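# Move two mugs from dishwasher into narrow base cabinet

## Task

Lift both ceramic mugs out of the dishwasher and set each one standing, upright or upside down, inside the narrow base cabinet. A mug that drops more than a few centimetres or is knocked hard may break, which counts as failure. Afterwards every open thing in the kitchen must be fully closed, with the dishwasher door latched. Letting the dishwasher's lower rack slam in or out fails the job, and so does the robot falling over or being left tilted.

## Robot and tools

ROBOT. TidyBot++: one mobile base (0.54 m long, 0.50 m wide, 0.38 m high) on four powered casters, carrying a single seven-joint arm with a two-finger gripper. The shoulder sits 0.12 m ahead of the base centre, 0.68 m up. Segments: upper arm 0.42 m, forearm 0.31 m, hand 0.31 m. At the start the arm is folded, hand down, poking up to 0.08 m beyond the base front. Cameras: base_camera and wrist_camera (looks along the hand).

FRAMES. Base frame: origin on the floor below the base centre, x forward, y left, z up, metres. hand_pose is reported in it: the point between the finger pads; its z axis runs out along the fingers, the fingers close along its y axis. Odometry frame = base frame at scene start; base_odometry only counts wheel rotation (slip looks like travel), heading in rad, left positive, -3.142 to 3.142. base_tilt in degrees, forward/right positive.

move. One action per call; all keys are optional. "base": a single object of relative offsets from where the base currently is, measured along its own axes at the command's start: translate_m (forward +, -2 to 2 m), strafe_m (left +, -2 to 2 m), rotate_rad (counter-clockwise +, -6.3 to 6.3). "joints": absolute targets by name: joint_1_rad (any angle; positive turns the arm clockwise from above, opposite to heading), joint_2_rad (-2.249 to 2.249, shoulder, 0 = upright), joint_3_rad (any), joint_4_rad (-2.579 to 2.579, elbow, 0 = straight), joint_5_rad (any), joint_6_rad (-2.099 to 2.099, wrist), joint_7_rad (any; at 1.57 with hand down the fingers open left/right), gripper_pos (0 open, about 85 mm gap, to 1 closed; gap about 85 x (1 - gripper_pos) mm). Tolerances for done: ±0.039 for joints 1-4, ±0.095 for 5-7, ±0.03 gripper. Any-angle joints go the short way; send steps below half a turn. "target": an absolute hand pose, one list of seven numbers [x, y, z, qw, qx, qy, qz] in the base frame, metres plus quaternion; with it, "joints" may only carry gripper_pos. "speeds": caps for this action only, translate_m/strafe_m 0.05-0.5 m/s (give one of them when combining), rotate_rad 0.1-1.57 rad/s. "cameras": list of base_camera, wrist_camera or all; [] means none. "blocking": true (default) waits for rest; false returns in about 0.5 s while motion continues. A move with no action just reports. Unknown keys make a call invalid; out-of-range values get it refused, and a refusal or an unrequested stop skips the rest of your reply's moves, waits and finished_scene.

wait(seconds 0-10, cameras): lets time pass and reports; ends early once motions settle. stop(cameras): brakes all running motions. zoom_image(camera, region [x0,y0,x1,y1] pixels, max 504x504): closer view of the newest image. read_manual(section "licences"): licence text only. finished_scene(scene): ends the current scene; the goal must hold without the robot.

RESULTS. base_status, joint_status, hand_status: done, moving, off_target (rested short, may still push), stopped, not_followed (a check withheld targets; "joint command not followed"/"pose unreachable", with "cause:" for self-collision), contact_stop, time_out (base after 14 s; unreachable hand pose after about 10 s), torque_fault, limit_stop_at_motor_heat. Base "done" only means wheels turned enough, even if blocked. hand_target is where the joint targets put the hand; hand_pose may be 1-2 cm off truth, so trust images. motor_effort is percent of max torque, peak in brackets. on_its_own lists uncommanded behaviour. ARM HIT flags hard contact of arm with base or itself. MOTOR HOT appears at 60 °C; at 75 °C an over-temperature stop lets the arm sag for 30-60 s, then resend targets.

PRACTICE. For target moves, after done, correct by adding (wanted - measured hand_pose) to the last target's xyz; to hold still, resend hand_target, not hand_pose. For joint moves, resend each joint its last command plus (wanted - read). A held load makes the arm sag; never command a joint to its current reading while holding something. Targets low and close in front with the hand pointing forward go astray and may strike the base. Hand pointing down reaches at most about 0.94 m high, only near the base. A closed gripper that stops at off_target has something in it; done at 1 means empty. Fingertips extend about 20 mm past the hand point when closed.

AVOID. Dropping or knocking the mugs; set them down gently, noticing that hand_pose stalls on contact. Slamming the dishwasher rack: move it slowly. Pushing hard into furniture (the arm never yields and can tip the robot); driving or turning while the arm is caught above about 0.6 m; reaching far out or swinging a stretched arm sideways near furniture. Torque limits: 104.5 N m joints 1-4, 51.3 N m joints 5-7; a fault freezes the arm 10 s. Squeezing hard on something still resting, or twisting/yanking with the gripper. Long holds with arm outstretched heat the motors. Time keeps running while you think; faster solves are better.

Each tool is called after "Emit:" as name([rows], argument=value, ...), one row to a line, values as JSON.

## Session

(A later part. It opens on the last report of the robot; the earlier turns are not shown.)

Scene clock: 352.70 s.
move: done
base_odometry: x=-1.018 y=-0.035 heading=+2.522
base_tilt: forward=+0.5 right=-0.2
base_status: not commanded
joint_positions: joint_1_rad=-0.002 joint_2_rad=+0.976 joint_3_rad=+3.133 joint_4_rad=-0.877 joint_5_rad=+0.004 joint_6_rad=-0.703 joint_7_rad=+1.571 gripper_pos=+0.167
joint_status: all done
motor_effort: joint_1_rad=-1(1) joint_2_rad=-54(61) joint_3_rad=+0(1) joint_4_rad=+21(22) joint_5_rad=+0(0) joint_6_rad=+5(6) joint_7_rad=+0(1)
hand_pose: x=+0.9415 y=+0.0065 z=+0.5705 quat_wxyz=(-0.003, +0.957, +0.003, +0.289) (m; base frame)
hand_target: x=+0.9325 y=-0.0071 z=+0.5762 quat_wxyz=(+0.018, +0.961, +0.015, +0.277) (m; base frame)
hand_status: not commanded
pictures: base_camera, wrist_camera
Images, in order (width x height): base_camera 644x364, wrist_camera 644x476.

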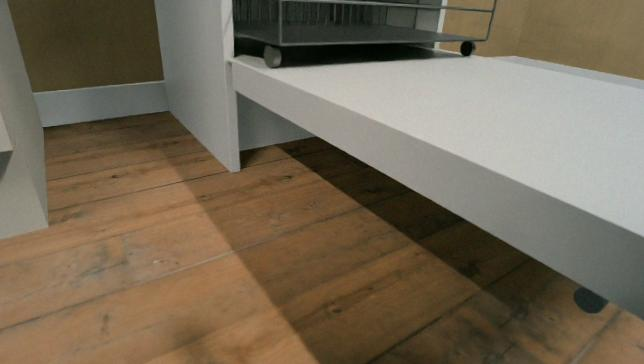

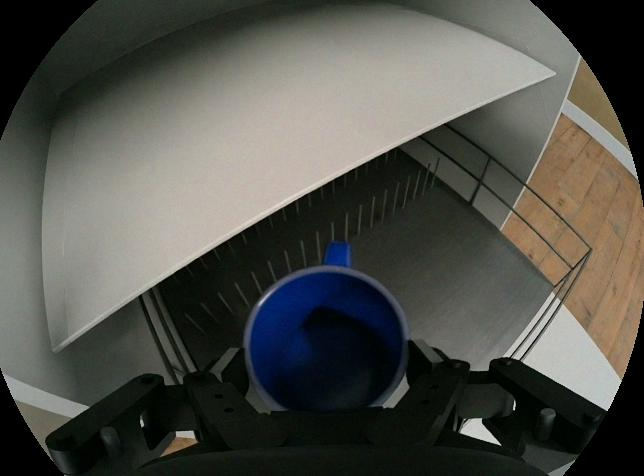

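Emit:
move(base={"translate_m": -0.35}, speeds={"translate_m": 0.3}, cameras=["wrist_camera"])

Emit:
move(base={"rotate_rad": -1.058}, joints={"joint_1_rad": 0.0, "joint_3_rad": 3.1416, "joint_2_rad": 0.2, "joint_4_rad": -2.17, "joint_6_rad": -0.06}, speeds={"rotate_rad": 0.8}, cameras=["wrist_camera"])

Scene clock: 358.63 s.
move: done
base_odometry: x=-0.733 y=-0.239 heading=+2.522
base_tilt: forward=+0.5 right=-0.2
base_status: done
joint_positions: joint_1_rad=-0.001 joint_2_rad=+0.976 joint_3_rad=+3.133 joint_4_rad=-0.878 joint_5_rad=+0.004 joint_6_rad=-0.708 joint_7_rad=+1.571 gripper_pos=+0.167
joint_status: not commanded
motor_effort: joint_1_rad=-1(2) joint_2_rad=-54(57) joint_3_rad=+0(1) joint_4_rad=+21(22) joint_5_rad=+0(1) joint_6_rad=+5(6) joint_7_rad=+0(1)
hand_pose: x=+0.9397 y=+0.0065 z=+0.5691 quat_wxyz=(-0.003, +0.958, +0.003, +0.285) (m; base frame)
hand_target: x=+0.9325 y=-0.0071 z=+0.5762 quat_wxyz=(+0.018, +0.961, +0.015, +0.277) (m; base frame)
hand_status: not commanded
pictures: wrist_camera
Images, in order (width x height): wrist_camera 644x476.

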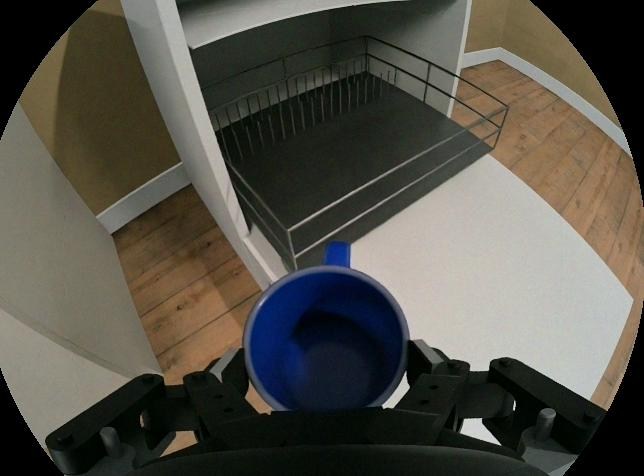

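Scene clock: 361.47 s.
move: done
base_odometry: x=-0.733 y=-0.239 heading=+1.465
base_tilt: forward=+0.5 right=-0.2
base_status: done
joint_positions: joint_1_rad=+0.008 joint_2_rad=+0.235 joint_3_rad=+3.144 joint_4_rad=-2.161 joint_5_rad=+0.004 joint_6_rad=-0.122 joint_7_rad=+1.571 gripper_pos=+0.167
joint_status: all done
motor_effort: joint_1_rad=-1(9) joint_2_rad=-26(55) joint_3_rad=+1(4) joint_4_rad=+16(22) joint_5_rad=+0(2) joint_6_rad=+6(7) joint_7_rad=+0(1)
hand_pose: x=+0.6121 y=-0.0042 z=+0.6073 quat_wxyz=(+0.003, +0.952, -0.003, +0.307) (m; base frame)
hand_target: x=+0.6251 y=+0.0006 z=+0.6331 quat_wxyz=(+0.010, +0.937, +0.023, +0.348) (m; base frame)
hand_status: not commanded
pictures: wrist_camera
Images, in order (width x height): wrist_camera 644x476.

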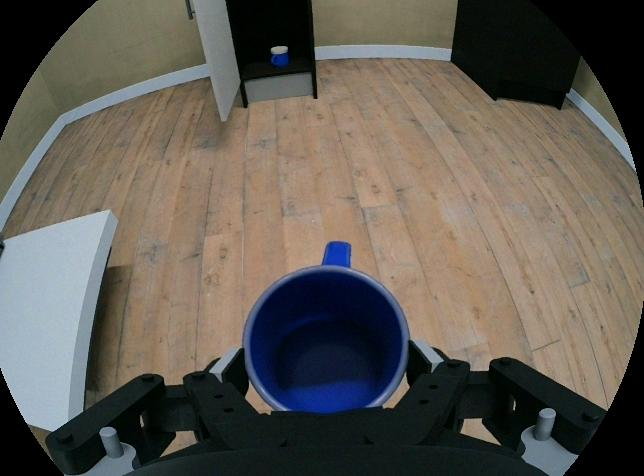

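Emit:
move(base={"strafe_m": 0.21}, speeds={"strafe_m": 0.3}, cameras=[])

Emit:
move(base={"translate_m": 0.95}, speeds={"translate_m": 0.35})

Scene clock: 366.53 s.
move: done
base_odometry: x=-0.942 y=-0.216 heading=+1.464
base_tilt: forward=+0.5 right=-0.3
base_status: done
joint_positions: joint_1_rad=+0.001 joint_2_rad=+0.235 joint_3_rad=+3.144 joint_4_rad=-2.161 joint_5_rad=+0.004 joint_6_rad=-0.120 joint_7_rad=+1.571 gripper_pos=+0.167
joint_status: not commanded
motor_effort: joint_1_rad=-1(3) joint_2_rad=-25(27) joint_3_rad=+0(2) joint_4_rad=+16(17) joint_5_rad=+0(1) joint_6_rad=+6(6) joint_7_rad=+0(1)
hand_pose: x=+0.6126 y=-0.0006 z=+0.6076 quat_wxyz=(+0.002, +0.952, +0.000, +0.308) (m; base frame)
hand_target: x=+0.6251 y=+0.0006 z=+0.6331 quat_wxyz=(+0.010, +0.937, +0.023, +0.348) (m; base frame)
hand_status: not commanded
pictures: none
No camera images: "cameras" was empty.

Scene clock: 370.30 s.
move: done
base_odometry: x=-0.841 y=+0.728 heading=+1.464
base_tilt: forward=+0.5 right=-0.2
base_status: done
joint_positions: joint_1_rad=+0.001 joint_2_rad=+0.231 joint_3_rad=+3.144 joint_4_rad=-2.166 joint_5_rad=+0.004 joint_6_rad=-0.115 joint_7_rad=+1.571 gripper_pos=+0.167
joint_status: not commanded
motor_effort: joint_1_rad=-1(2) joint_2_rad=-26(27) joint_3_rad=+1(2) joint_4_rad=+16(18) joint_5_rad=+0(1) joint_6_rad=+6(7) joint_7_rad=+0(1)
hand_pose: x=+0.6118 y=-0.0006 z=+0.6088 quat_wxyz=(+0.002, +0.951, +0.000, +0.310) (m; base frame)
hand_target: x=+0.6251 y=+0.0006 z=+0.6331 quat_wxyz=(+0.010, +0.937, +0.023, +0.348) (m; base frame)
hand_status: not commanded
pictures: base_camera, wrist_camera
Images, in order (width x height): base_camera 644x364, wrist_camera 644x476.

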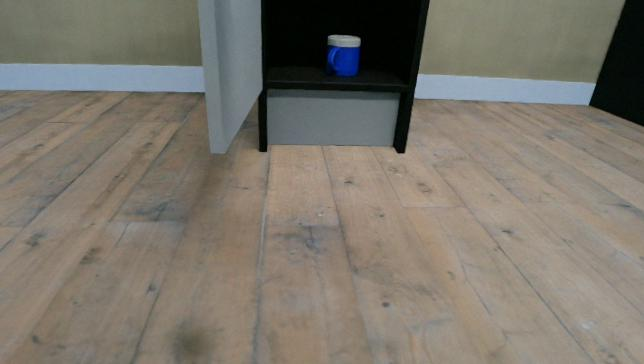

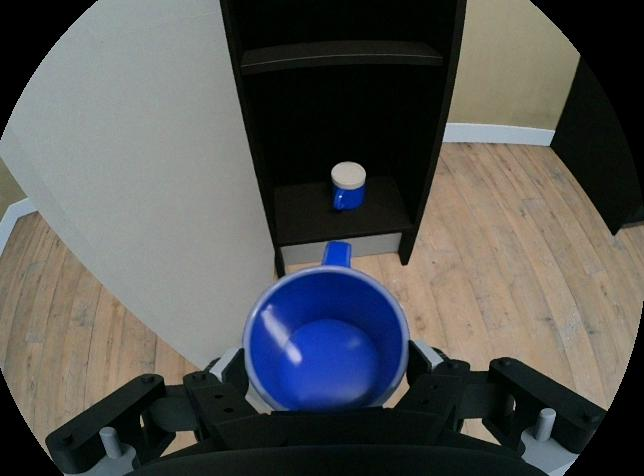

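Emit:
move(joints={"joint_2_rad": 1.11, "joint_4_rad": -1.28, "joint_6_rad": -0.16}, base={"strafe_m": 0.03}, cameras=["wrist_camera"])

Emit:
move(base={"translate_m": 0.2}, speeds={"translate_m": 0.12})

Scene clock: 385.40 s.
move: done
base_odometry: x=-0.871 y=+0.732 heading=+1.464
base_tilt: forward=+0.5 right=-0.2
base_status: done
joint_positions: joint_1_rad=-0.003 joint_2_rad=+1.117 joint_3_rad=+3.143 joint_4_rad=-1.299 joint_5_rad=+0.004 joint_6_rad=-0.124 joint_7_rad=+1.571 gripper_pos=+0.167
joint_status: all done
motor_effort: joint_1_rad=-1(4) joint_2_rad=-51(54) joint_3_rad=+0(3) joint_4_rad=+15(18) joint_5_rad=+0(1) joint_6_rad=+6(7) joint_7_rad=+1(1)
hand_pose: x=+0.8821 y=+0.0023 z=+0.3743 quat_wxyz=(+0.001, +0.955, +0.003, +0.296) (m; base frame)
hand_target: x=+0.8841 y=-0.0006 z=+0.3809 quat_wxyz=(+0.010, +0.956, +0.022, +0.291) (m; base frame)
hand_status: not commanded
pictures: wrist_camera
Images, in order (width x height): wrist_camera 644x476.

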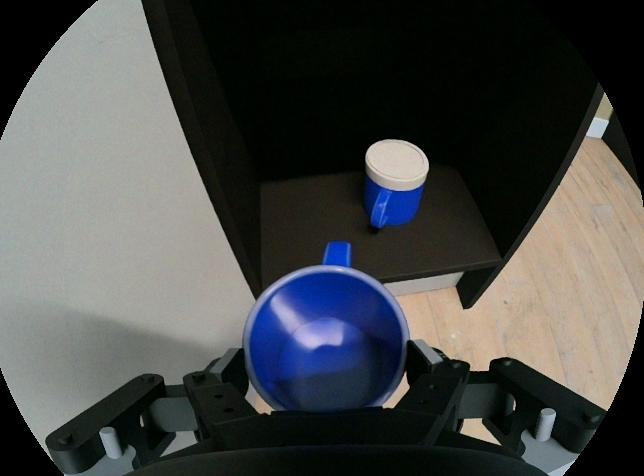

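Scene clock: 387.67 s.
move: done
base_odometry: x=-0.850 y=+0.931 heading=+1.465
base_tilt: forward=+0.5 right=-0.2
base_status: done
joint_positions: joint_1_rad=-0.003 joint_2_rad=+1.118 joint_3_rad=+3.143 joint_4_rad=-1.290 joint_5_rad=+0.004 joint_6_rad=-0.127 joint_7_rad=+1.571 gripper_pos=+0.167
joint_status: not commanded
motor_effort: joint_1_rad=-1(2) joint_2_rad=-52(54) joint_3_rad=+0(1) joint_4_rad=+16(17) joint_5_rad=+0(1) joint_6_rad=+6(6) joint_7_rad=+0(1)
hand_pose: x=+0.8853 y=+0.0023 z=+0.3766 quat_wxyz=(+0.001, +0.954, +0.003, +0.299) (m; base frame)
hand_target: x=+0.8841 y=-0.0006 z=+0.3809 quat_wxyz=(+0.010, +0.956, +0.022, +0.291) (m; base frame)
hand_status: not commanded
pictures: base_camera, wrist_camera
Images, in order (width x height): base_camera 644x364, wrist_camera 644x476.

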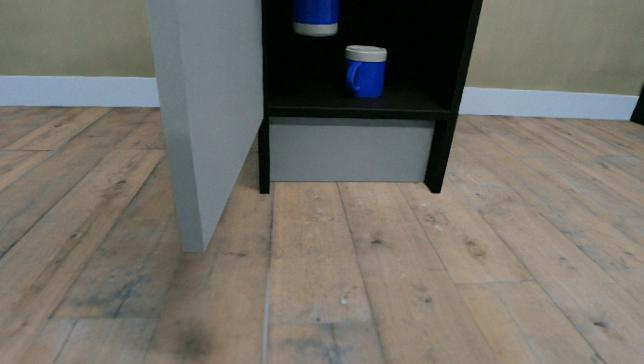

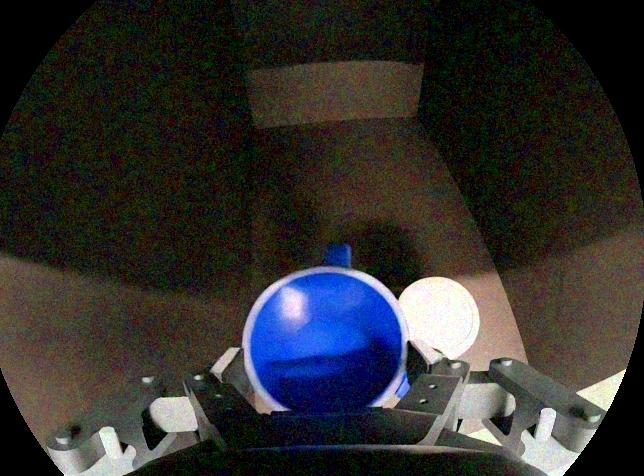

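Emit:
move(joints={"joint_1_rad": -0.055, "joint_2_rad": 1.16, "joint_4_rad": -1.28, "joint_6_rad": -0.19}, base={"translate_m": -0.01}, speeds={"translate_m": 0.06})

Scene clock: 394.90 s.
move: off_target
base_odometry: x=-0.851 y=+0.921 heading=+1.465
base_tilt: forward=+0.5 right=-0.1
base_status: done
joint_positions: joint_1_rad=-0.014 joint_2_rad=+1.162 joint_3_rad=+3.152 joint_4_rad=-1.287 joint_5_rad=+0.004 joint_6_rad=-0.151 joint_7_rad=+1.571 gripper_pos=+0.167
joint_status: joint_1_rad off_target (ended at -0.014, target -0.055); the others done
motor_effort: joint_1_rad=-7(9) joint_2_rad=-51(53) joint_3_rad=-4(5) joint_4_rad=+14(16) joint_5_rad=+0(1) joint_6_rad=+4(6) joint_7_rad=+0(1)
hand_pose: x=+0.8663 y=+0.0051 z=+0.3401 quat_wxyz=(+0.004, +0.964, +0.008, +0.267) (m; base frame)
hand_target: x=+0.8590 y=+0.0397 z=+0.3383 quat_wxyz=(+0.003, +0.966, +0.049, +0.253) (m; base frame)
hand_status: not commanded
pictures: base_camera, wrist_camera
Images, in order (width x height): base_camera 644x364, wrist_camera 644x476.

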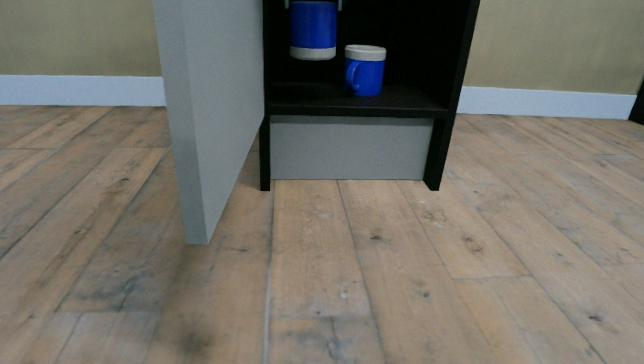

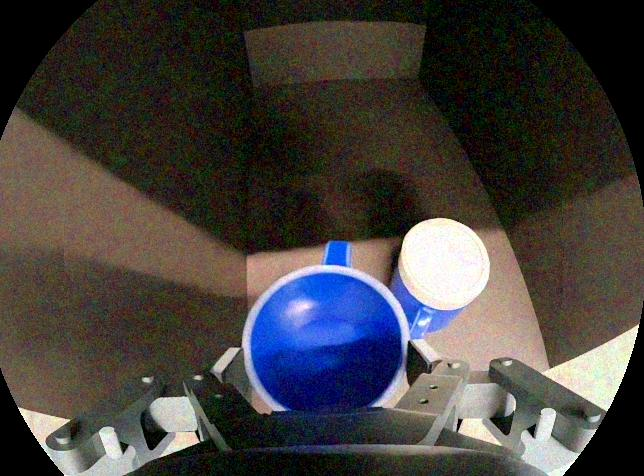

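Emit:
move(joints={"joint_1_rad": -0.02, "joint_2_rad": 1.235, "joint_4_rad": -1.245, "joint_6_rad": -0.12})

Emit:
move(joints={"joint_2_rad": 1.28, "joint_4_rad": -1.23, "joint_6_rad": -0.10})

Scene clock: 401.43 s.
move: done
base_odometry: x=-0.851 y=+0.921 heading=+1.465
base_tilt: forward=+0.5 right=-0.2
base_status: not commanded
joint_positions: joint_1_rad=-0.013 joint_2_rad=+1.241 joint_3_rad=+3.152 joint_4_rad=-1.256 joint_5_rad=+0.004 joint_6_rad=-0.145 joint_7_rad=+1.571 gripper_pos=+0.167
joint_status: all done
motor_effort: joint_1_rad=-5(7) joint_2_rad=-52(54) joint_3_rad=-3(4) joint_4_rad=+14(15) joint_5_rad=+0(1) joint_6_rad=+5(5) joint_7_rad=+0(1)
hand_pose: x=+0.8550 y=+0.0046 z=+0.2933 quat_wxyz=(+0.004, +0.969, +0.008, +0.247) (m; base frame)
hand_target: x=+0.8697 y=+0.0149 z=+0.3057 quat_wxyz=(+0.006, +0.963, +0.033, +0.267) (m; base frame)
hand_status: not commanded
pictures: base_camera, wrist_camera
Images, in order (width x height): base_camera 644x364, wrist_camera 644x476.

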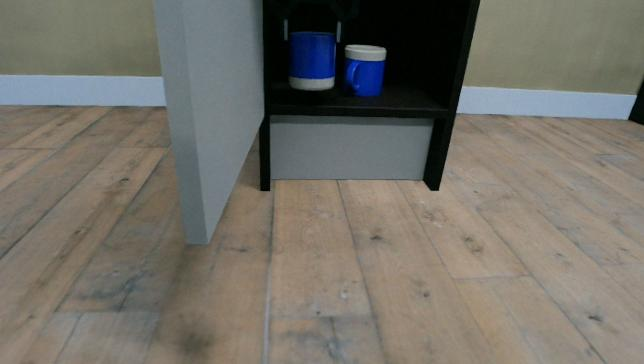

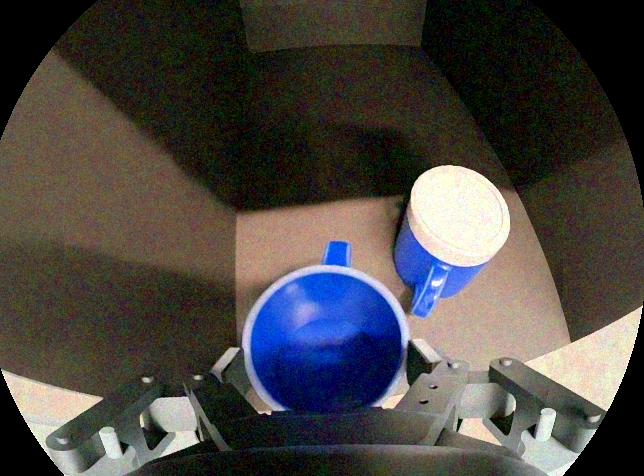

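Scene clock: 402.30 s.
move: done
base_odometry: x=-0.851 y=+0.921 heading=+1.465
base_tilt: forward=+0.5 right=-0.2
base_status: not commanded
joint_positions: joint_1_rad=-0.013 joint_2_rad=+1.277 joint_3_rad=+3.152 joint_4_rad=-1.239 joint_5_rad=+0.004 joint_6_rad=-0.140 joint_7_rad=+1.571 gripper_pos=+0.167
joint_status: all done
motor_effort: joint_1_rad=-5(6) joint_2_rad=-51(53) joint_3_rad=-2(3) joint_4_rad=+13(14) joint_5_rad=+0(0) joint_6_rad=+4(5) joint_7_rad=+0(1)
hand_pose: x=+0.8512 y=+0.0045 z=+0.2732 quat_wxyz=(+0.004, +0.971, +0.008, +0.240) (m; base frame)
hand_target: x=+0.8654 y=+0.0150 z=+0.2804 quat_wxyz=(+0.006, +0.964, +0.033, +0.263) (m; base frame)
hand_status: not commanded
pictures: base_camera, wrist_camera
Images, in order (width x height): base_camera 644x364, wrist_camera 644x476.

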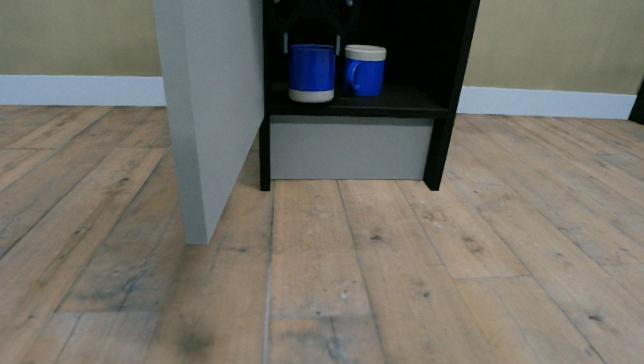

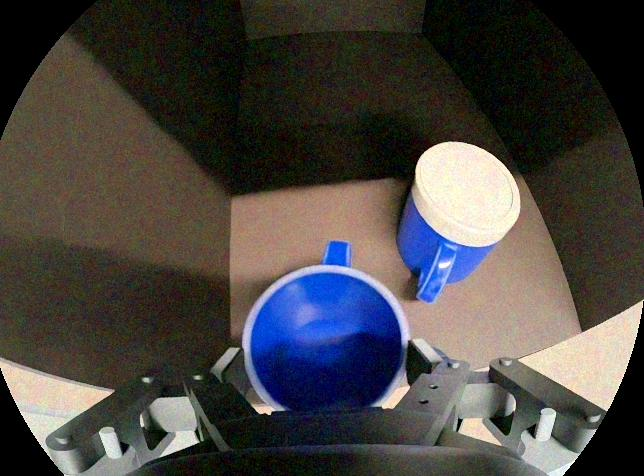

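Emit:
move(base={"translate_m": 0.022}, speeds={"translate_m": 0.05})

Scene clock: 410.43 s.
move: done
base_odometry: x=-0.849 y=+0.943 heading=+1.465
base_tilt: forward=+0.5 right=-0.2
base_status: done
joint_positions: joint_1_rad=-0.012 joint_2_rad=+1.279 joint_3_rad=+3.152 joint_4_rad=-1.237 joint_5_rad=+0.004 joint_6_rad=-0.140 joint_7_rad=+1.571 gripper_pos=+0.167
joint_status: not commanded
motor_effort: joint_1_rad=-3(8) joint_2_rad=-51(53) joint_3_rad=-1(6) joint_4_rad=+13(16) joint_5_rad=+0(0) joint_6_rad=+4(6) joint_7_rad=+0(1)
hand_pose: x=+0.8511 y=+0.0034 z=+0.2723 quat_wxyz=(+0.005, +0.971, +0.007, +0.240) (m; base frame)
hand_target: x=+0.8654 y=+0.0150 z=+0.2804 quat_wxyz=(+0.006, +0.964, +0.033, +0.263) (m; base frame)
hand_status: not commanded
pictures: base_camera, wrist_camera
Images, in order (width x height): base_camera 644x364, wrist_camera 644x476.

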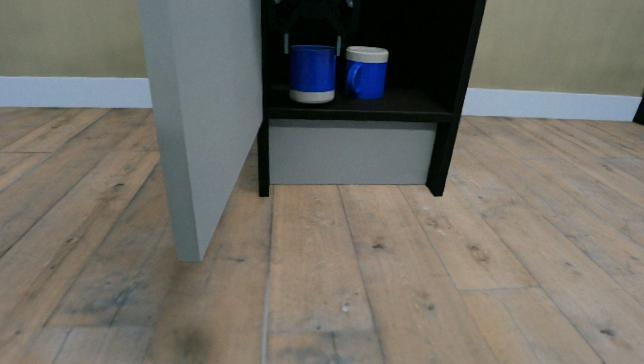

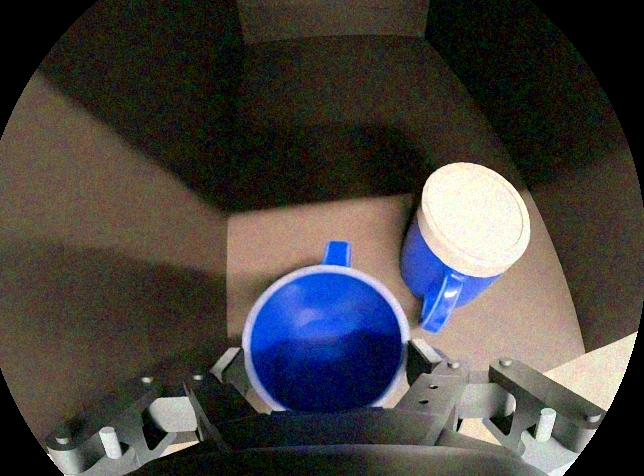

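Emit:
move(joints={"joint_2_rad": 1.295, "joint_4_rad": -1.223, "joint_6_rad": -0.09}, cameras=["base_camera"])

Emit:
move(joints={"joint_2_rad": 1.31, "joint_4_rad": -1.217, "joint_6_rad": -0.08}, cameras=["base_camera"])

Emit:
move(joints={"joint_2_rad": 1.325, "joint_4_rad": -1.211, "joint_6_rad": -0.07}, cameras=["base_camera"])

Scene clock: 418.73 s.
move: done
base_odometry: x=-0.849 y=+0.943 heading=+1.465
base_tilt: forward=+0.5 right=-0.2
base_status: not commanded
joint_positions: joint_1_rad=-0.012 joint_2_rad=+1.290 joint_3_rad=+3.152 joint_4_rad=-1.233 joint_5_rad=+0.004 joint_6_rad=-0.136 joint_7_rad=+1.571 gripper_pos=+0.167
joint_status: all done
motor_effort: joint_1_rad=-3(4) joint_2_rad=-51(52) joint_3_rad=-1(2) joint_4_rad=+13(14) joint_5_rad=+0(0) joint_6_rad=+4(5) joint_7_rad=+0(1)
hand_pose: x=+0.8501 y=+0.0033 z=+0.2663 quat_wxyz=(+0.005, +0.971, +0.007, +0.239) (m; base frame)
hand_target: x=+0.8656 y=+0.0152 z=+0.2732 quat_wxyz=(+0.006, +0.964, +0.033, +0.264) (m; base frame)
hand_status: not commanded
pictures: base_camera
Images, in order (width x height): base_camera 644x364.

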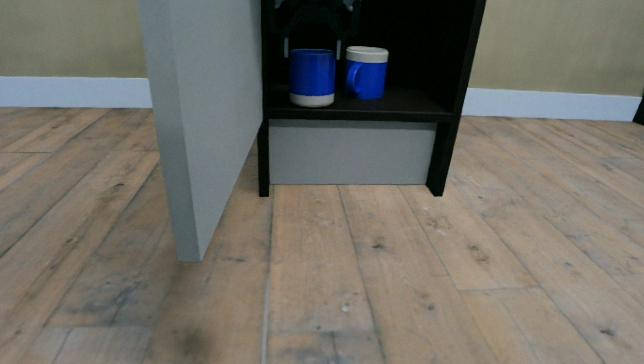

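Scene clock: 419.27 s.
move: done
base_odometry: x=-0.849 y=+0.943 heading=+1.465
base_tilt: forward=+0.5 right=-0.3
base_status: not commanded
joint_positions: joint_1_rad=-0.012 joint_2_rad=+1.294 joint_3_rad=+3.152 joint_4_rad=-1.228 joint_5_rad=+0.004 joint_6_rad=-0.130 joint_7_rad=+1.571 gripper_pos=+0.167
joint_status: all done
motor_effort: joint_1_rad=-2(4) joint_2_rad=-49(52) joint_3_rad=+0(1) joint_4_rad=+13(14) joint_5_rad=+0(0) joint_6_rad=+4(4) joint_7_rad=+1(1)
hand_pose: x=+0.8525 y=+0.0033 z=+0.2658 quat_wxyz=(+0.005, +0.970, +0.007, +0.242) (m; base frame)
hand_target: x=+0.8652 y=+0.0153 z=+0.2656 quat_wxyz=(+0.005, +0.964, +0.033, +0.264) (m; base frame)
hand_status: not commanded
pictures: base_camera
Images, in order (width x height): base_camera 644x364.

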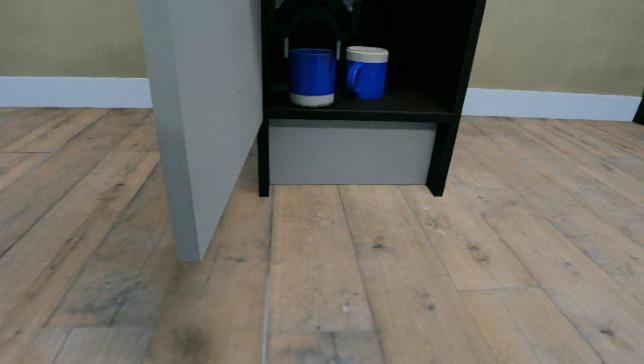

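Scene clock: 419.83 s.
move: done
base_odometry: x=-0.849 y=+0.943 heading=+1.465
base_tilt: forward=+0.5 right=-0.2
base_status: not commanded
joint_positions: joint_1_rad=-0.012 joint_2_rad=+1.300 joint_3_rad=+3.152 joint_4_rad=-1.221 joint_5_rad=+0.004 joint_6_rad=-0.120 joint_7_rad=+1.571 gripper_pos=+0.167
joint_status: all done
motor_effort: joint_1_rad=-1(2) joint_2_rad=-47(49) joint_3_rad=+0(1) joint_4_rad=+12(13) joint_5_rad=+0(1) joint_6_rad=+4(4) joint_7_rad=+0(1)
hand_pose: x=+0.8567 y=+0.0034 z=+0.2652 quat_wxyz=(+0.005, +0.969, +0.007, +0.248) (m; base frame)
hand_target: x=+0.8648 y=+0.0154 z=+0.2580 quat_wxyz=(+0.005, +0.964, +0.033, +0.265) (m; base frame)
hand_status: not commanded
pictures: base_camera
Images, in order (width x height): base_camera 644x364.

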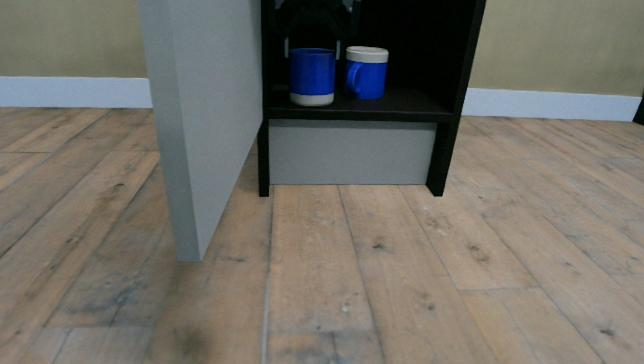

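Emit:
zoom_image(camera="base_camera", region=[250, 20, 470, 150])

Scaled by 2.291.

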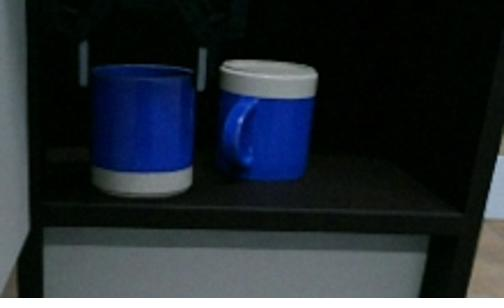

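Emit:
move(joints={"joint_2_rad": 1.305, "joint_4_rad": -1.213, "joint_6_rad": -0.07, "gripper_pos": 0.11}, cameras=["wrist_camera"])

Emit:
move(joints={"gripper_pos": 0.05})

Scene clock: 424.67 s.
move: done
base_odometry: x=-0.849 y=+0.943 heading=+1.465
base_tilt: forward=+0.5 right=-0.2
base_status: not commanded
joint_positions: joint_1_rad=-0.011 joint_2_rad=+1.302 joint_3_rad=+3.152 joint_4_rad=-1.221 joint_5_rad=+0.004 joint_6_rad=-0.120 joint_7_rad=+1.571 gripper_pos=+0.109
joint_status: all done
motor_effort: joint_1_rad=-3(5) joint_2_rad=-49(51) joint_3_rad=+0(3) joint_4_rad=+12(13) joint_5_rad=+0(1) joint_6_rad=+4(5) joint_7_rad=+0(1)
hand_pose: x=+0.8559 y=+0.0032 z=+0.2640 quat_wxyz=(+0.005, +0.969, +0.007, +0.247) (m; base frame)
hand_target: x=+0.8721 y=+0.0155 z=+0.2724 quat_wxyz=(+0.005, +0.961, +0.033, +0.273) (m; base frame)
hand_status: not commanded
pictures: wrist_camera
Images, in order (width x height): wrist_camera 644x476.

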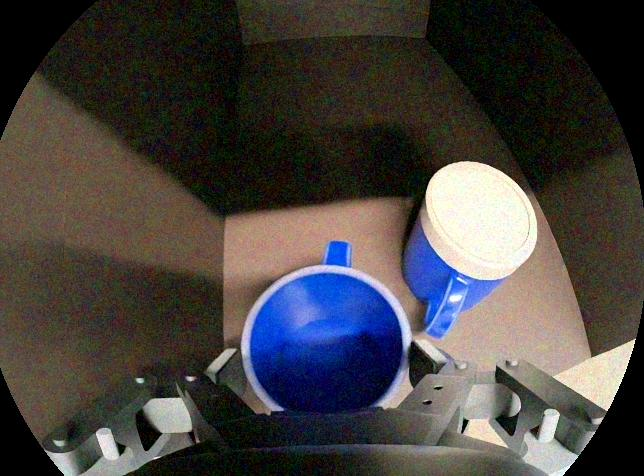

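Scene clock: 425.13 s.
move: done
base_odometry: x=-0.849 y=+0.943 heading=+1.465
base_tilt: forward=+0.5 right=-0.2
base_status: not commanded
joint_positions: joint_1_rad=-0.008 joint_2_rad=+1.302 joint_3_rad=+3.152 joint_4_rad=-1.220 joint_5_rad=+0.004 joint_6_rad=-0.118 joint_7_rad=+1.571 gripper_pos=+0.050
joint_status: all done
motor_effort: joint_1_rad=-1(7) joint_2_rad=-48(52) joint_3_rad=+0(4) joint_4_rad=+11(13) joint_5_rad=+0(0) joint_6_rad=+3(4) joint_7_rad=+0(1)
hand_pose: x=+0.8569 y=+0.0007 z=+0.2644 quat_wxyz=(+0.005, +0.969, +0.006, +0.248) (m; base frame)
hand_target: x=+0.8721 y=+0.0155 z=+0.2724 quat_wxyz=(+0.005, +0.961, +0.033, +0.273) (m; base frame)
hand_status: not commanded
pictures: base_camera, wrist_camera
Images, in order (width x height): base_camera 644x364, wrist_camera 644x476.

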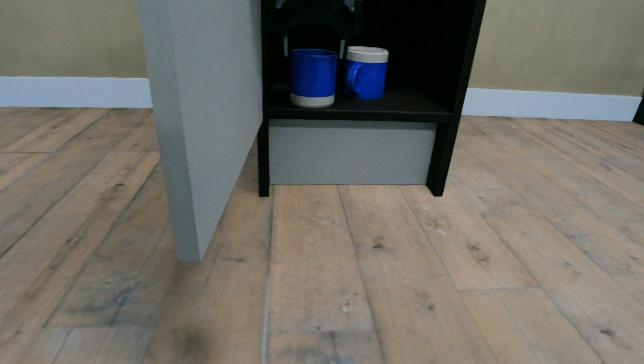

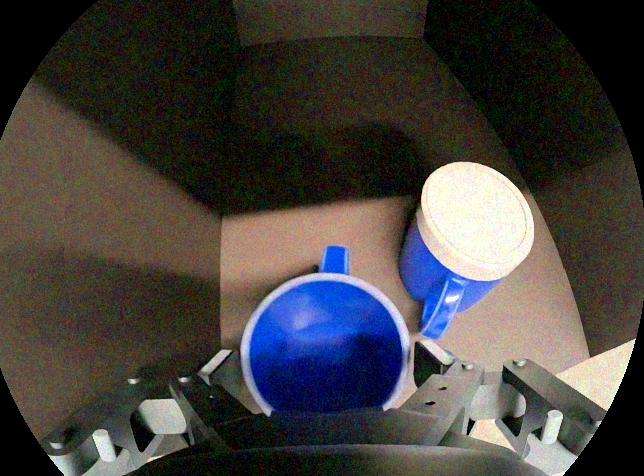

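Emit:
move(joints={"joint_2_rad": 1.22, "joint_4_rad": -1.27, "joint_6_rad": -0.15}, cameras=["wrist_camera"])

Emit:
move(joints={"joint_2_rad": 1.10, "joint_4_rad": -1.34, "joint_6_rad": -0.27})

Scene clock: 428.73 s.
move: done
base_odometry: x=-0.849 y=+0.943 heading=+1.465
base_tilt: forward=+0.5 right=-0.3
base_status: not commanded
joint_positions: joint_1_rad=-0.009 joint_2_rad=+1.232 joint_3_rad=+3.152 joint_4_rad=-1.256 joint_5_rad=+0.004 joint_6_rad=-0.128 joint_7_rad=+1.571 gripper_pos=+0.050
joint_status: all done
motor_effort: joint_1_rad=-3(5) joint_2_rad=-47(51) joint_3_rad=-1(3) joint_4_rad=+12(13) joint_5_rad=+0(0) joint_6_rad=+3(4) joint_7_rad=+0(1)
hand_pose: x=+0.8632 y=+0.0015 z=+0.3026 quat_wxyz=(+0.005, +0.966, +0.006, +0.260) (m; base frame)
hand_target: x=+0.8543 y=+0.0142 z=+0.3035 quat_wxyz=(+0.006, +0.968, +0.033, +0.248) (m; base frame)
hand_status: not commanded
pictures: wrist_camera
Images, in order (width x height): wrist_camera 644x476.

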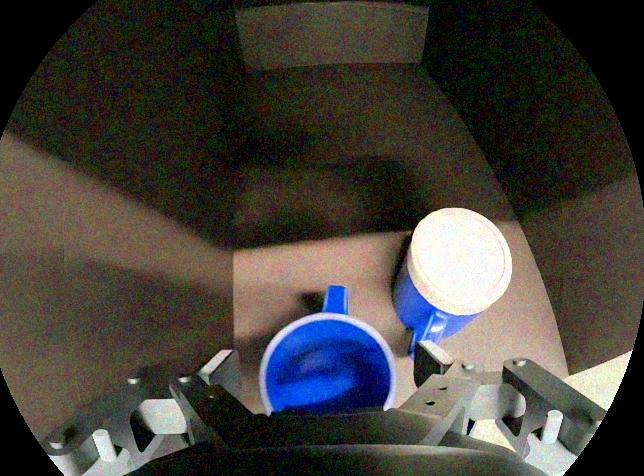

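Scene clock: 429.80 s.
move: done
base_odometry: x=-0.849 y=+0.943 heading=+1.465
base_tilt: forward=+0.6 right=-0.2
base_status: not commanded
joint_positions: joint_1_rad=-0.008 joint_2_rad=+1.111 joint_3_rad=+3.152 joint_4_rad=-1.322 joint_5_rad=+0.004 joint_6_rad=-0.221 joint_7_rad=+1.571 gripper_pos=+0.050
joint_status: all done
motor_effort: joint_1_rad=-5(6) joint_2_rad=-46(50) joint_3_rad=-3(4) joint_4_rad=+12(14) joint_5_rad=+0(0) joint_6_rad=+3(4) joint_7_rad=+0(1)
hand_pose: x=+0.8468 y=+0.0000 z=+0.3548 quat_wxyz=(+0.005, +0.970, +0.004, +0.242) (m; base frame)
hand_target: x=+0.8270 y=+0.0122 z=+0.3498 quat_wxyz=(+0.008, +0.976, +0.032, +0.214) (m; base frame)
hand_status: not commanded
pictures: base_camera, wrist_camera
Images, in order (width x height): base_camera 644x364, wrist_camera 644x476.

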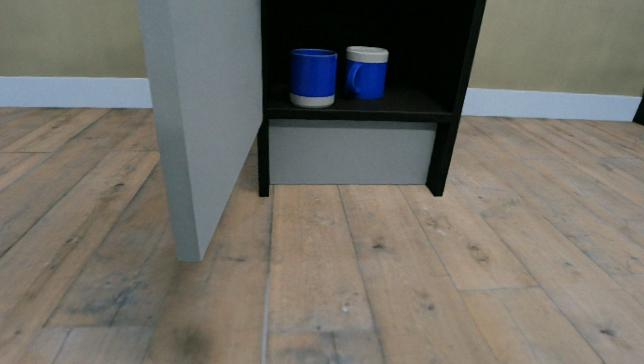

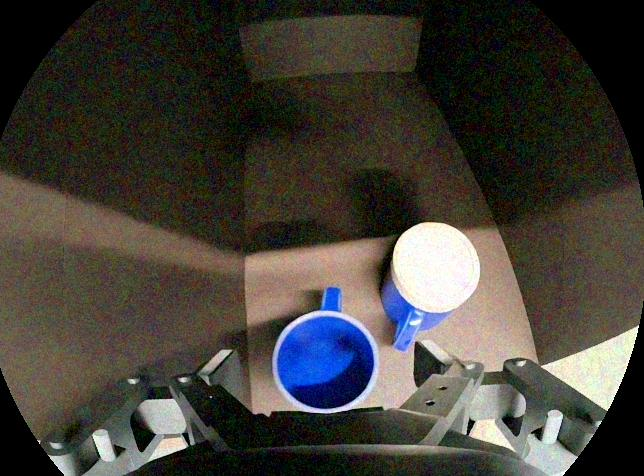

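Emit:
move(base={"translate_m": -0.33}, speeds={"translate_m": 0.25})

Emit:
zoom_image(camera="wrist_camera", region=[210, 0, 450, 140])

Scene clock: 433.67 s.
move: done
base_odometry: x=-0.884 y=+0.614 heading=+1.465
base_tilt: forward=+0.6 right=-0.2
base_status: done
joint_positions: joint_1_rad=-0.017 joint_2_rad=+1.111 joint_3_rad=+3.150 joint_4_rad=-1.327 joint_5_rad=+0.004 joint_6_rad=-0.226 joint_7_rad=+1.571 gripper_pos=+0.050
joint_status: not commanded
motor_effort: joint_1_rad=-1(9) joint_2_rad=-47(48) joint_3_rad=+0(5) joint_4_rad=+13(14) joint_5_rad=+0(1) joint_6_rad=+3(4) joint_7_rad=+0(1)
hand_pose: x=+0.8424 y=+0.0081 z=+0.3522 quat_wxyz=(+0.003, +0.972, +0.009, +0.236) (m; base frame)
hand_target: x=+0.8270 y=+0.0122 z=+0.3498 quat_wxyz=(+0.008, +0.976, +0.032, +0.214) (m; base frame)
hand_status: not commanded
pictures: base_camera, wrist_camera
Images, in order (width x height): base_camera 644x364, wrist_camera 644x476.

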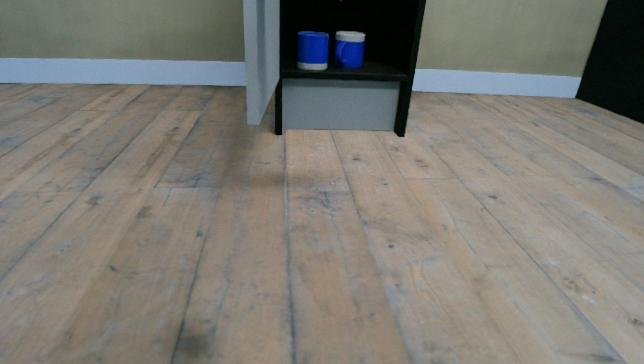

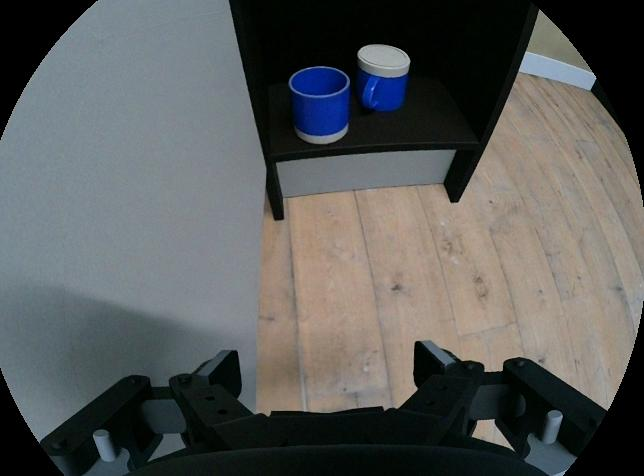

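Scaled by 2.100.

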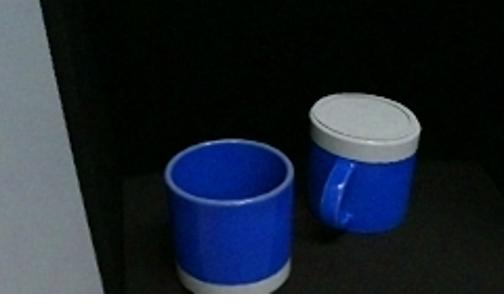

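Emit:
move(joints={"joint_1_rad": -0.45, "joint_3_rad": 3.1416, "joint_2_rad": 0.1, "joint_4_rad": -2.3, "joint_6_rad": 0.3, "gripper_pos": 1})

Emit:
move(joints={"joint_2_rad": 0.96, "joint_4_rad": -1.69, "joint_6_rad": 0.68})

Scene clock: 442.47 s.
move: done
base_odometry: x=-0.883 y=+0.614 heading=+1.465
base_tilt: forward=+0.5 right=-0.2
base_status: not commanded
joint_positions: joint_1_rad=-0.437 joint_2_rad=+0.119 joint_3_rad=+3.134 joint_4_rad=-2.280 joint_5_rad=+0.005 joint_6_rad=+0.248 joint_7_rad=+1.571 gripper_pos=+0.999
joint_status: all done
motor_effort: joint_1_rad=-1(17) joint_2_rad=-20(49) joint_3_rad=+1(25) joint_4_rad=+15(19) joint_5_rad=+0(2) joint_6_rad=+7(9) joint_7_rad=+0(1)
hand_pose: x=+0.5904 y=+0.2260 z=+0.6974 quat_wxyz=(-0.104, +0.858, +0.196, +0.464) (m; base frame)
hand_target: x=+0.5877 y=+0.2320 z=+0.7114 quat_wxyz=(-0.104, +0.840, +0.216, +0.486) (m; base frame)
hand_status: not commanded
pictures: base_camera, wrist_camera
Images, in order (width x height): base_camera 644x364, wrist_camera 644x476.

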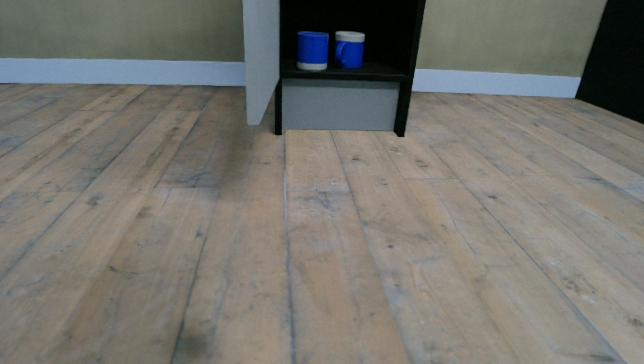

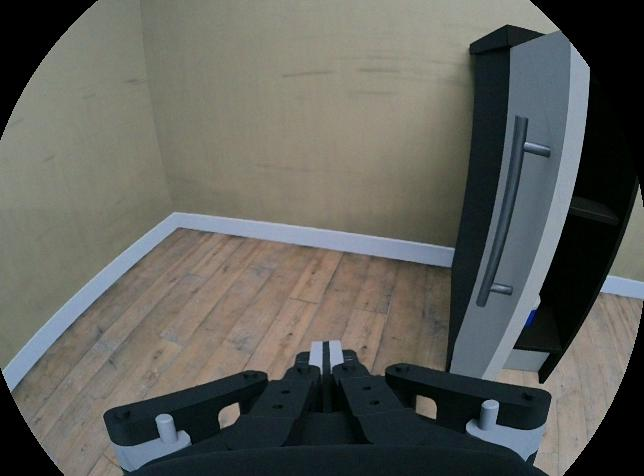

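Scene clock: 444.63 s.
move: done
base_odometry: x=-0.883 y=+0.614 heading=+1.465
base_tilt: forward=+0.5 right=-0.2
base_status: not commanded
joint_positions: joint_1_rad=-0.437 joint_2_rad=+0.943 joint_3_rad=+3.134 joint_4_rad=-1.698 joint_5_rad=+0.005 joint_6_rad=+0.629 joint_7_rad=+1.571 gripper_pos=+0.999
joint_status: all done
motor_effort: joint_1_rad=-1(1) joint_2_rad=-43(45) joint_3_rad=+0(1) joint_4_rad=+12(17) joint_5_rad=+1(1) joint_6_rad=+7(8) joint_7_rad=+0(1)
hand_pose: x=+0.8164 y=+0.3325 z=+0.5201 quat_wxyz=(-0.120, +0.824, +0.185, +0.522) (m; base frame)
hand_target: x=+0.8171 y=+0.3474 z=+0.5249 quat_wxyz=(-0.123, +0.807, +0.209, +0.539) (m; base frame)
hand_status: not commanded
pictures: base_camera, wrist_camera
Images, in order (width x height): base_camera 644x364, wrist_camera 644x476.

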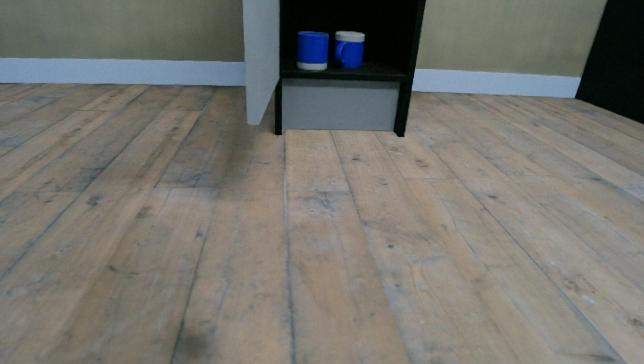

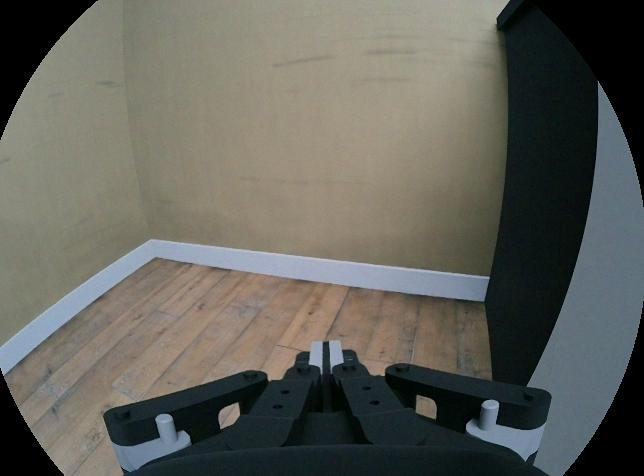

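Emit:
move(joints={"joint_1_rad": -0.25}, cameras=[])

Emit:
move(joints={"joint_1_rad": -0.1}, cameras=[])

Emit:
move(joints={"joint_1_rad": 0.05})

Scene clock: 449.03 s.
move: done
base_odometry: x=-0.883 y=+0.614 heading=+1.465
base_tilt: forward=+0.5 right=-0.2
base_status: not commanded
joint_positions: joint_1_rad=-0.248 joint_2_rad=+0.943 joint_3_rad=+3.140 joint_4_rad=-1.697 joint_5_rad=+0.005 joint_6_rad=+0.631 joint_7_rad=+1.571 gripper_pos=+0.999
joint_status: all done
motor_effort: joint_1_rad=-1(6) joint_2_rad=-43(44) joint_3_rad=+0(3) joint_4_rad=+13(13) joint_5_rad=+0(1) joint_6_rad=+7(7) joint_7_rad=+0(1)
hand_pose: x=+0.8681 y=+0.1931 z=+0.5213 quat_wxyz=(-0.067, +0.837, +0.107, +0.532) (m; base frame)
hand_target: x=+0.8722 y=+0.2018 z=+0.5249 quat_wxyz=(-0.068, +0.824, +0.127, +0.549) (m; base frame)
hand_status: not commanded
pictures: none
No camera images: "cameras" was empty.

Scene clock: 450.40 s.
move: done
base_odometry: x=-0.883 y=+0.615 heading=+1.465
base_tilt: forward=+0.5 right=-0.2
base_status: not commanded
joint_positions: joint_1_rad=-0.098 joint_2_rad=+0.943 joint_3_rad=+3.142 joint_4_rad=-1.697 joint_5_rad=+0.006 joint_6_rad=+0.632 joint_7_rad=+1.571 gripper_pos=+0.999
joint_status: all done
motor_effort: joint_1_rad=-1(6) joint_2_rad=-43(44) joint_3_rad=+0(6) joint_4_rad=+13(13) joint_5_rad=+0(2) joint_6_rad=+7(7) joint_7_rad=+0(1)
hand_pose: x=+0.8888 y=+0.0778 z=+0.5215 quat_wxyz=(-0.026, +0.843, +0.044, +0.536) (m; base frame)
hand_target: x=+0.8939 y=+0.0870 z=+0.5249 quat_wxyz=(-0.027, +0.831, +0.065, +0.552) (m; base frame)
hand_status: not commanded
pictures: none
No camera images: "cameras" was empty.

Scene clock: 451.47 s.
move: done
base_odometry: x=-0.883 y=+0.615 heading=+1.465
base_tilt: forward=+0.5 right=-0.2
base_status: not commanded
joint_positions: joint_1_rad=+0.050 joint_2_rad=+0.943 joint_3_rad=+3.143 joint_4_rad=-1.696 joint_5_rad=+0.006 joint_6_rad=+0.632 joint_7_rad=+1.571 gripper_pos=+0.999
joint_status: all done
motor_effort: joint_1_rad=-1(5) joint_2_rad=-43(44) joint_3_rad=+0(2) joint_4_rad=+12(15) joint_5_rad=+0(2) joint_6_rad=+7(8) joint_7_rad=+0(0)
hand_pose: x=+0.8924 y=-0.0364 z=+0.5221 quat_wxyz=(+0.014, +0.843, -0.018, +0.537) (m; base frame)
hand_target: x=+0.8982 y=-0.0298 z=+0.5249 quat_wxyz=(+0.014, +0.833, +0.003, +0.553) (m; base frame)
hand_status: not commanded
pictures: base_camera, wrist_camera
Images, in order (width x height): base_camera 644x364, wrist_camera 644x476.

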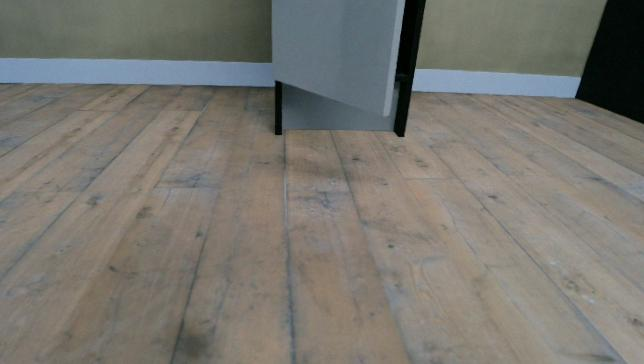

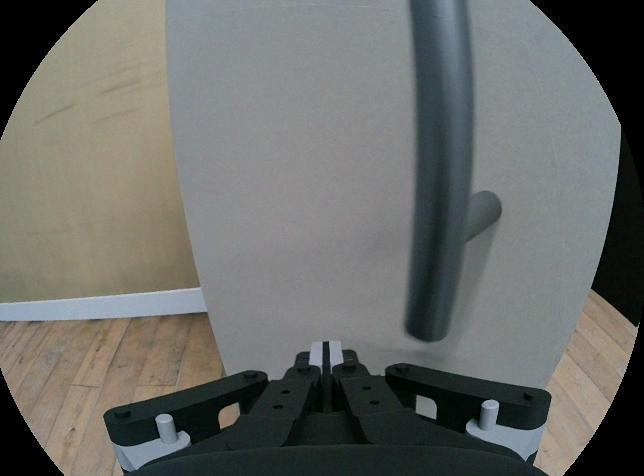

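Emit:
move(base={"translate_m": 0.2}, speeds={"translate_m": 0.1})

Emit:
move(base={"translate_m": 0.05}, speeds={"translate_m": 0.06})

Scene clock: 457.23 s.
move: done
base_odometry: x=-0.862 y=+0.814 heading=+1.465
base_tilt: forward=+0.5 right=-0.2
base_status: done
joint_positions: joint_1_rad=+0.048 joint_2_rad=+0.944 joint_3_rad=+3.142 joint_4_rad=-1.691 joint_5_rad=+0.006 joint_6_rad=+0.634 joint_7_rad=+1.571 gripper_pos=+0.999
joint_status: not commanded
motor_effort: joint_1_rad=-1(3) joint_2_rad=-43(44) joint_3_rad=+1(4) joint_4_rad=+13(16) joint_5_rad=+0(2) joint_6_rad=+7(9) joint_7_rad=+0(1)
hand_pose: x=+0.8946 y=-0.0348 z=+0.5242 quat_wxyz=(+0.013, +0.841, -0.017, +0.540) (m; base frame)
hand_target: x=+0.8982 y=-0.0298 z=+0.5249 quat_wxyz=(+0.014, +0.833, +0.003, +0.553) (m; base frame)
hand_status: not commanded
pictures: base_camera, wrist_camera
Images, in order (width x height): base_camera 644x364, wrist_camera 644x476.

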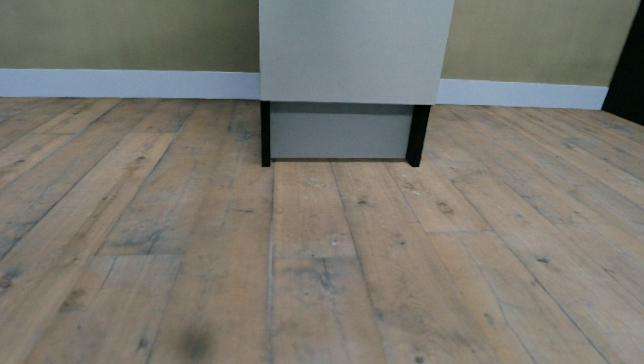

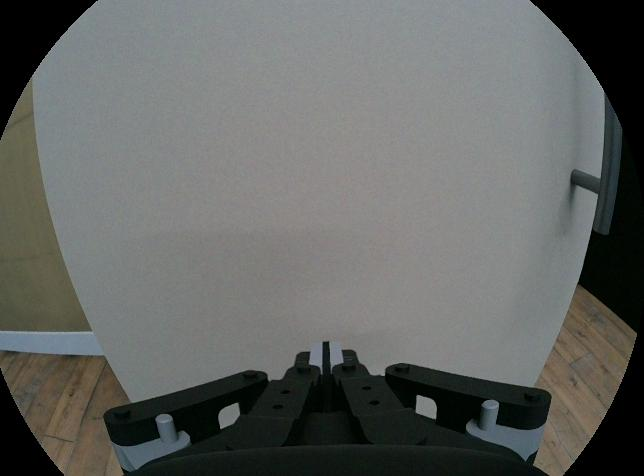

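Scene clock: 458.60 s.
move: done
base_odometry: x=-0.857 y=+0.863 heading=+1.464
base_tilt: forward=+0.5 right=-0.2
base_status: done
joint_positions: joint_1_rad=+0.057 joint_2_rad=+0.957 joint_3_rad=+3.142 joint_4_rad=-1.755 joint_5_rad=+0.006 joint_6_rad=+0.634 joint_7_rad=+1.571 gripper_pos=+0.999
joint_status: not commanded
motor_effort: joint_1_rad=-5(5) joint_2_rad=-45(46) joint_3_rad=-2(3) joint_4_rad=+25(28) joint_5_rad=+2(2) joint_6_rad=+13(14) joint_7_rad=+0(1)
hand_pose: x=+0.8647 y=-0.0405 z=+0.4869 quat_wxyz=(+0.014, +0.862, -0.022, +0.507) (m; base frame)
hand_target: x=+0.8982 y=-0.0298 z=+0.5249 quat_wxyz=(+0.014, +0.833, +0.003, +0.553) (m; base frame)
hand_status: not commanded
pictures: base_camera, wrist_camera
Images, in order (width x height): base_camera 644x364, wrist_camera 644x476.

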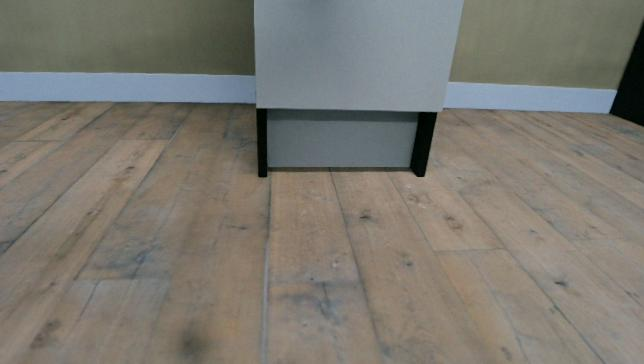

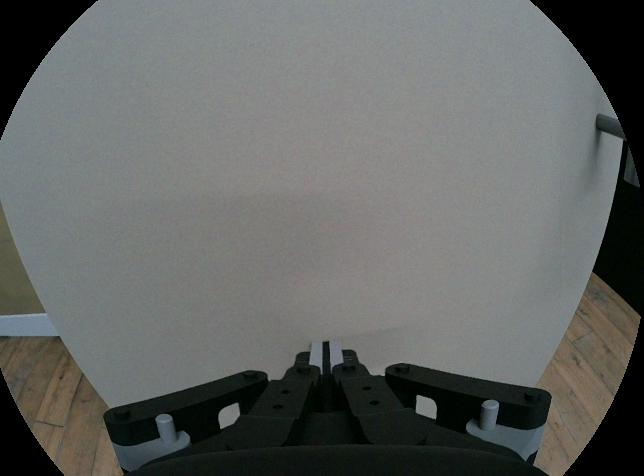

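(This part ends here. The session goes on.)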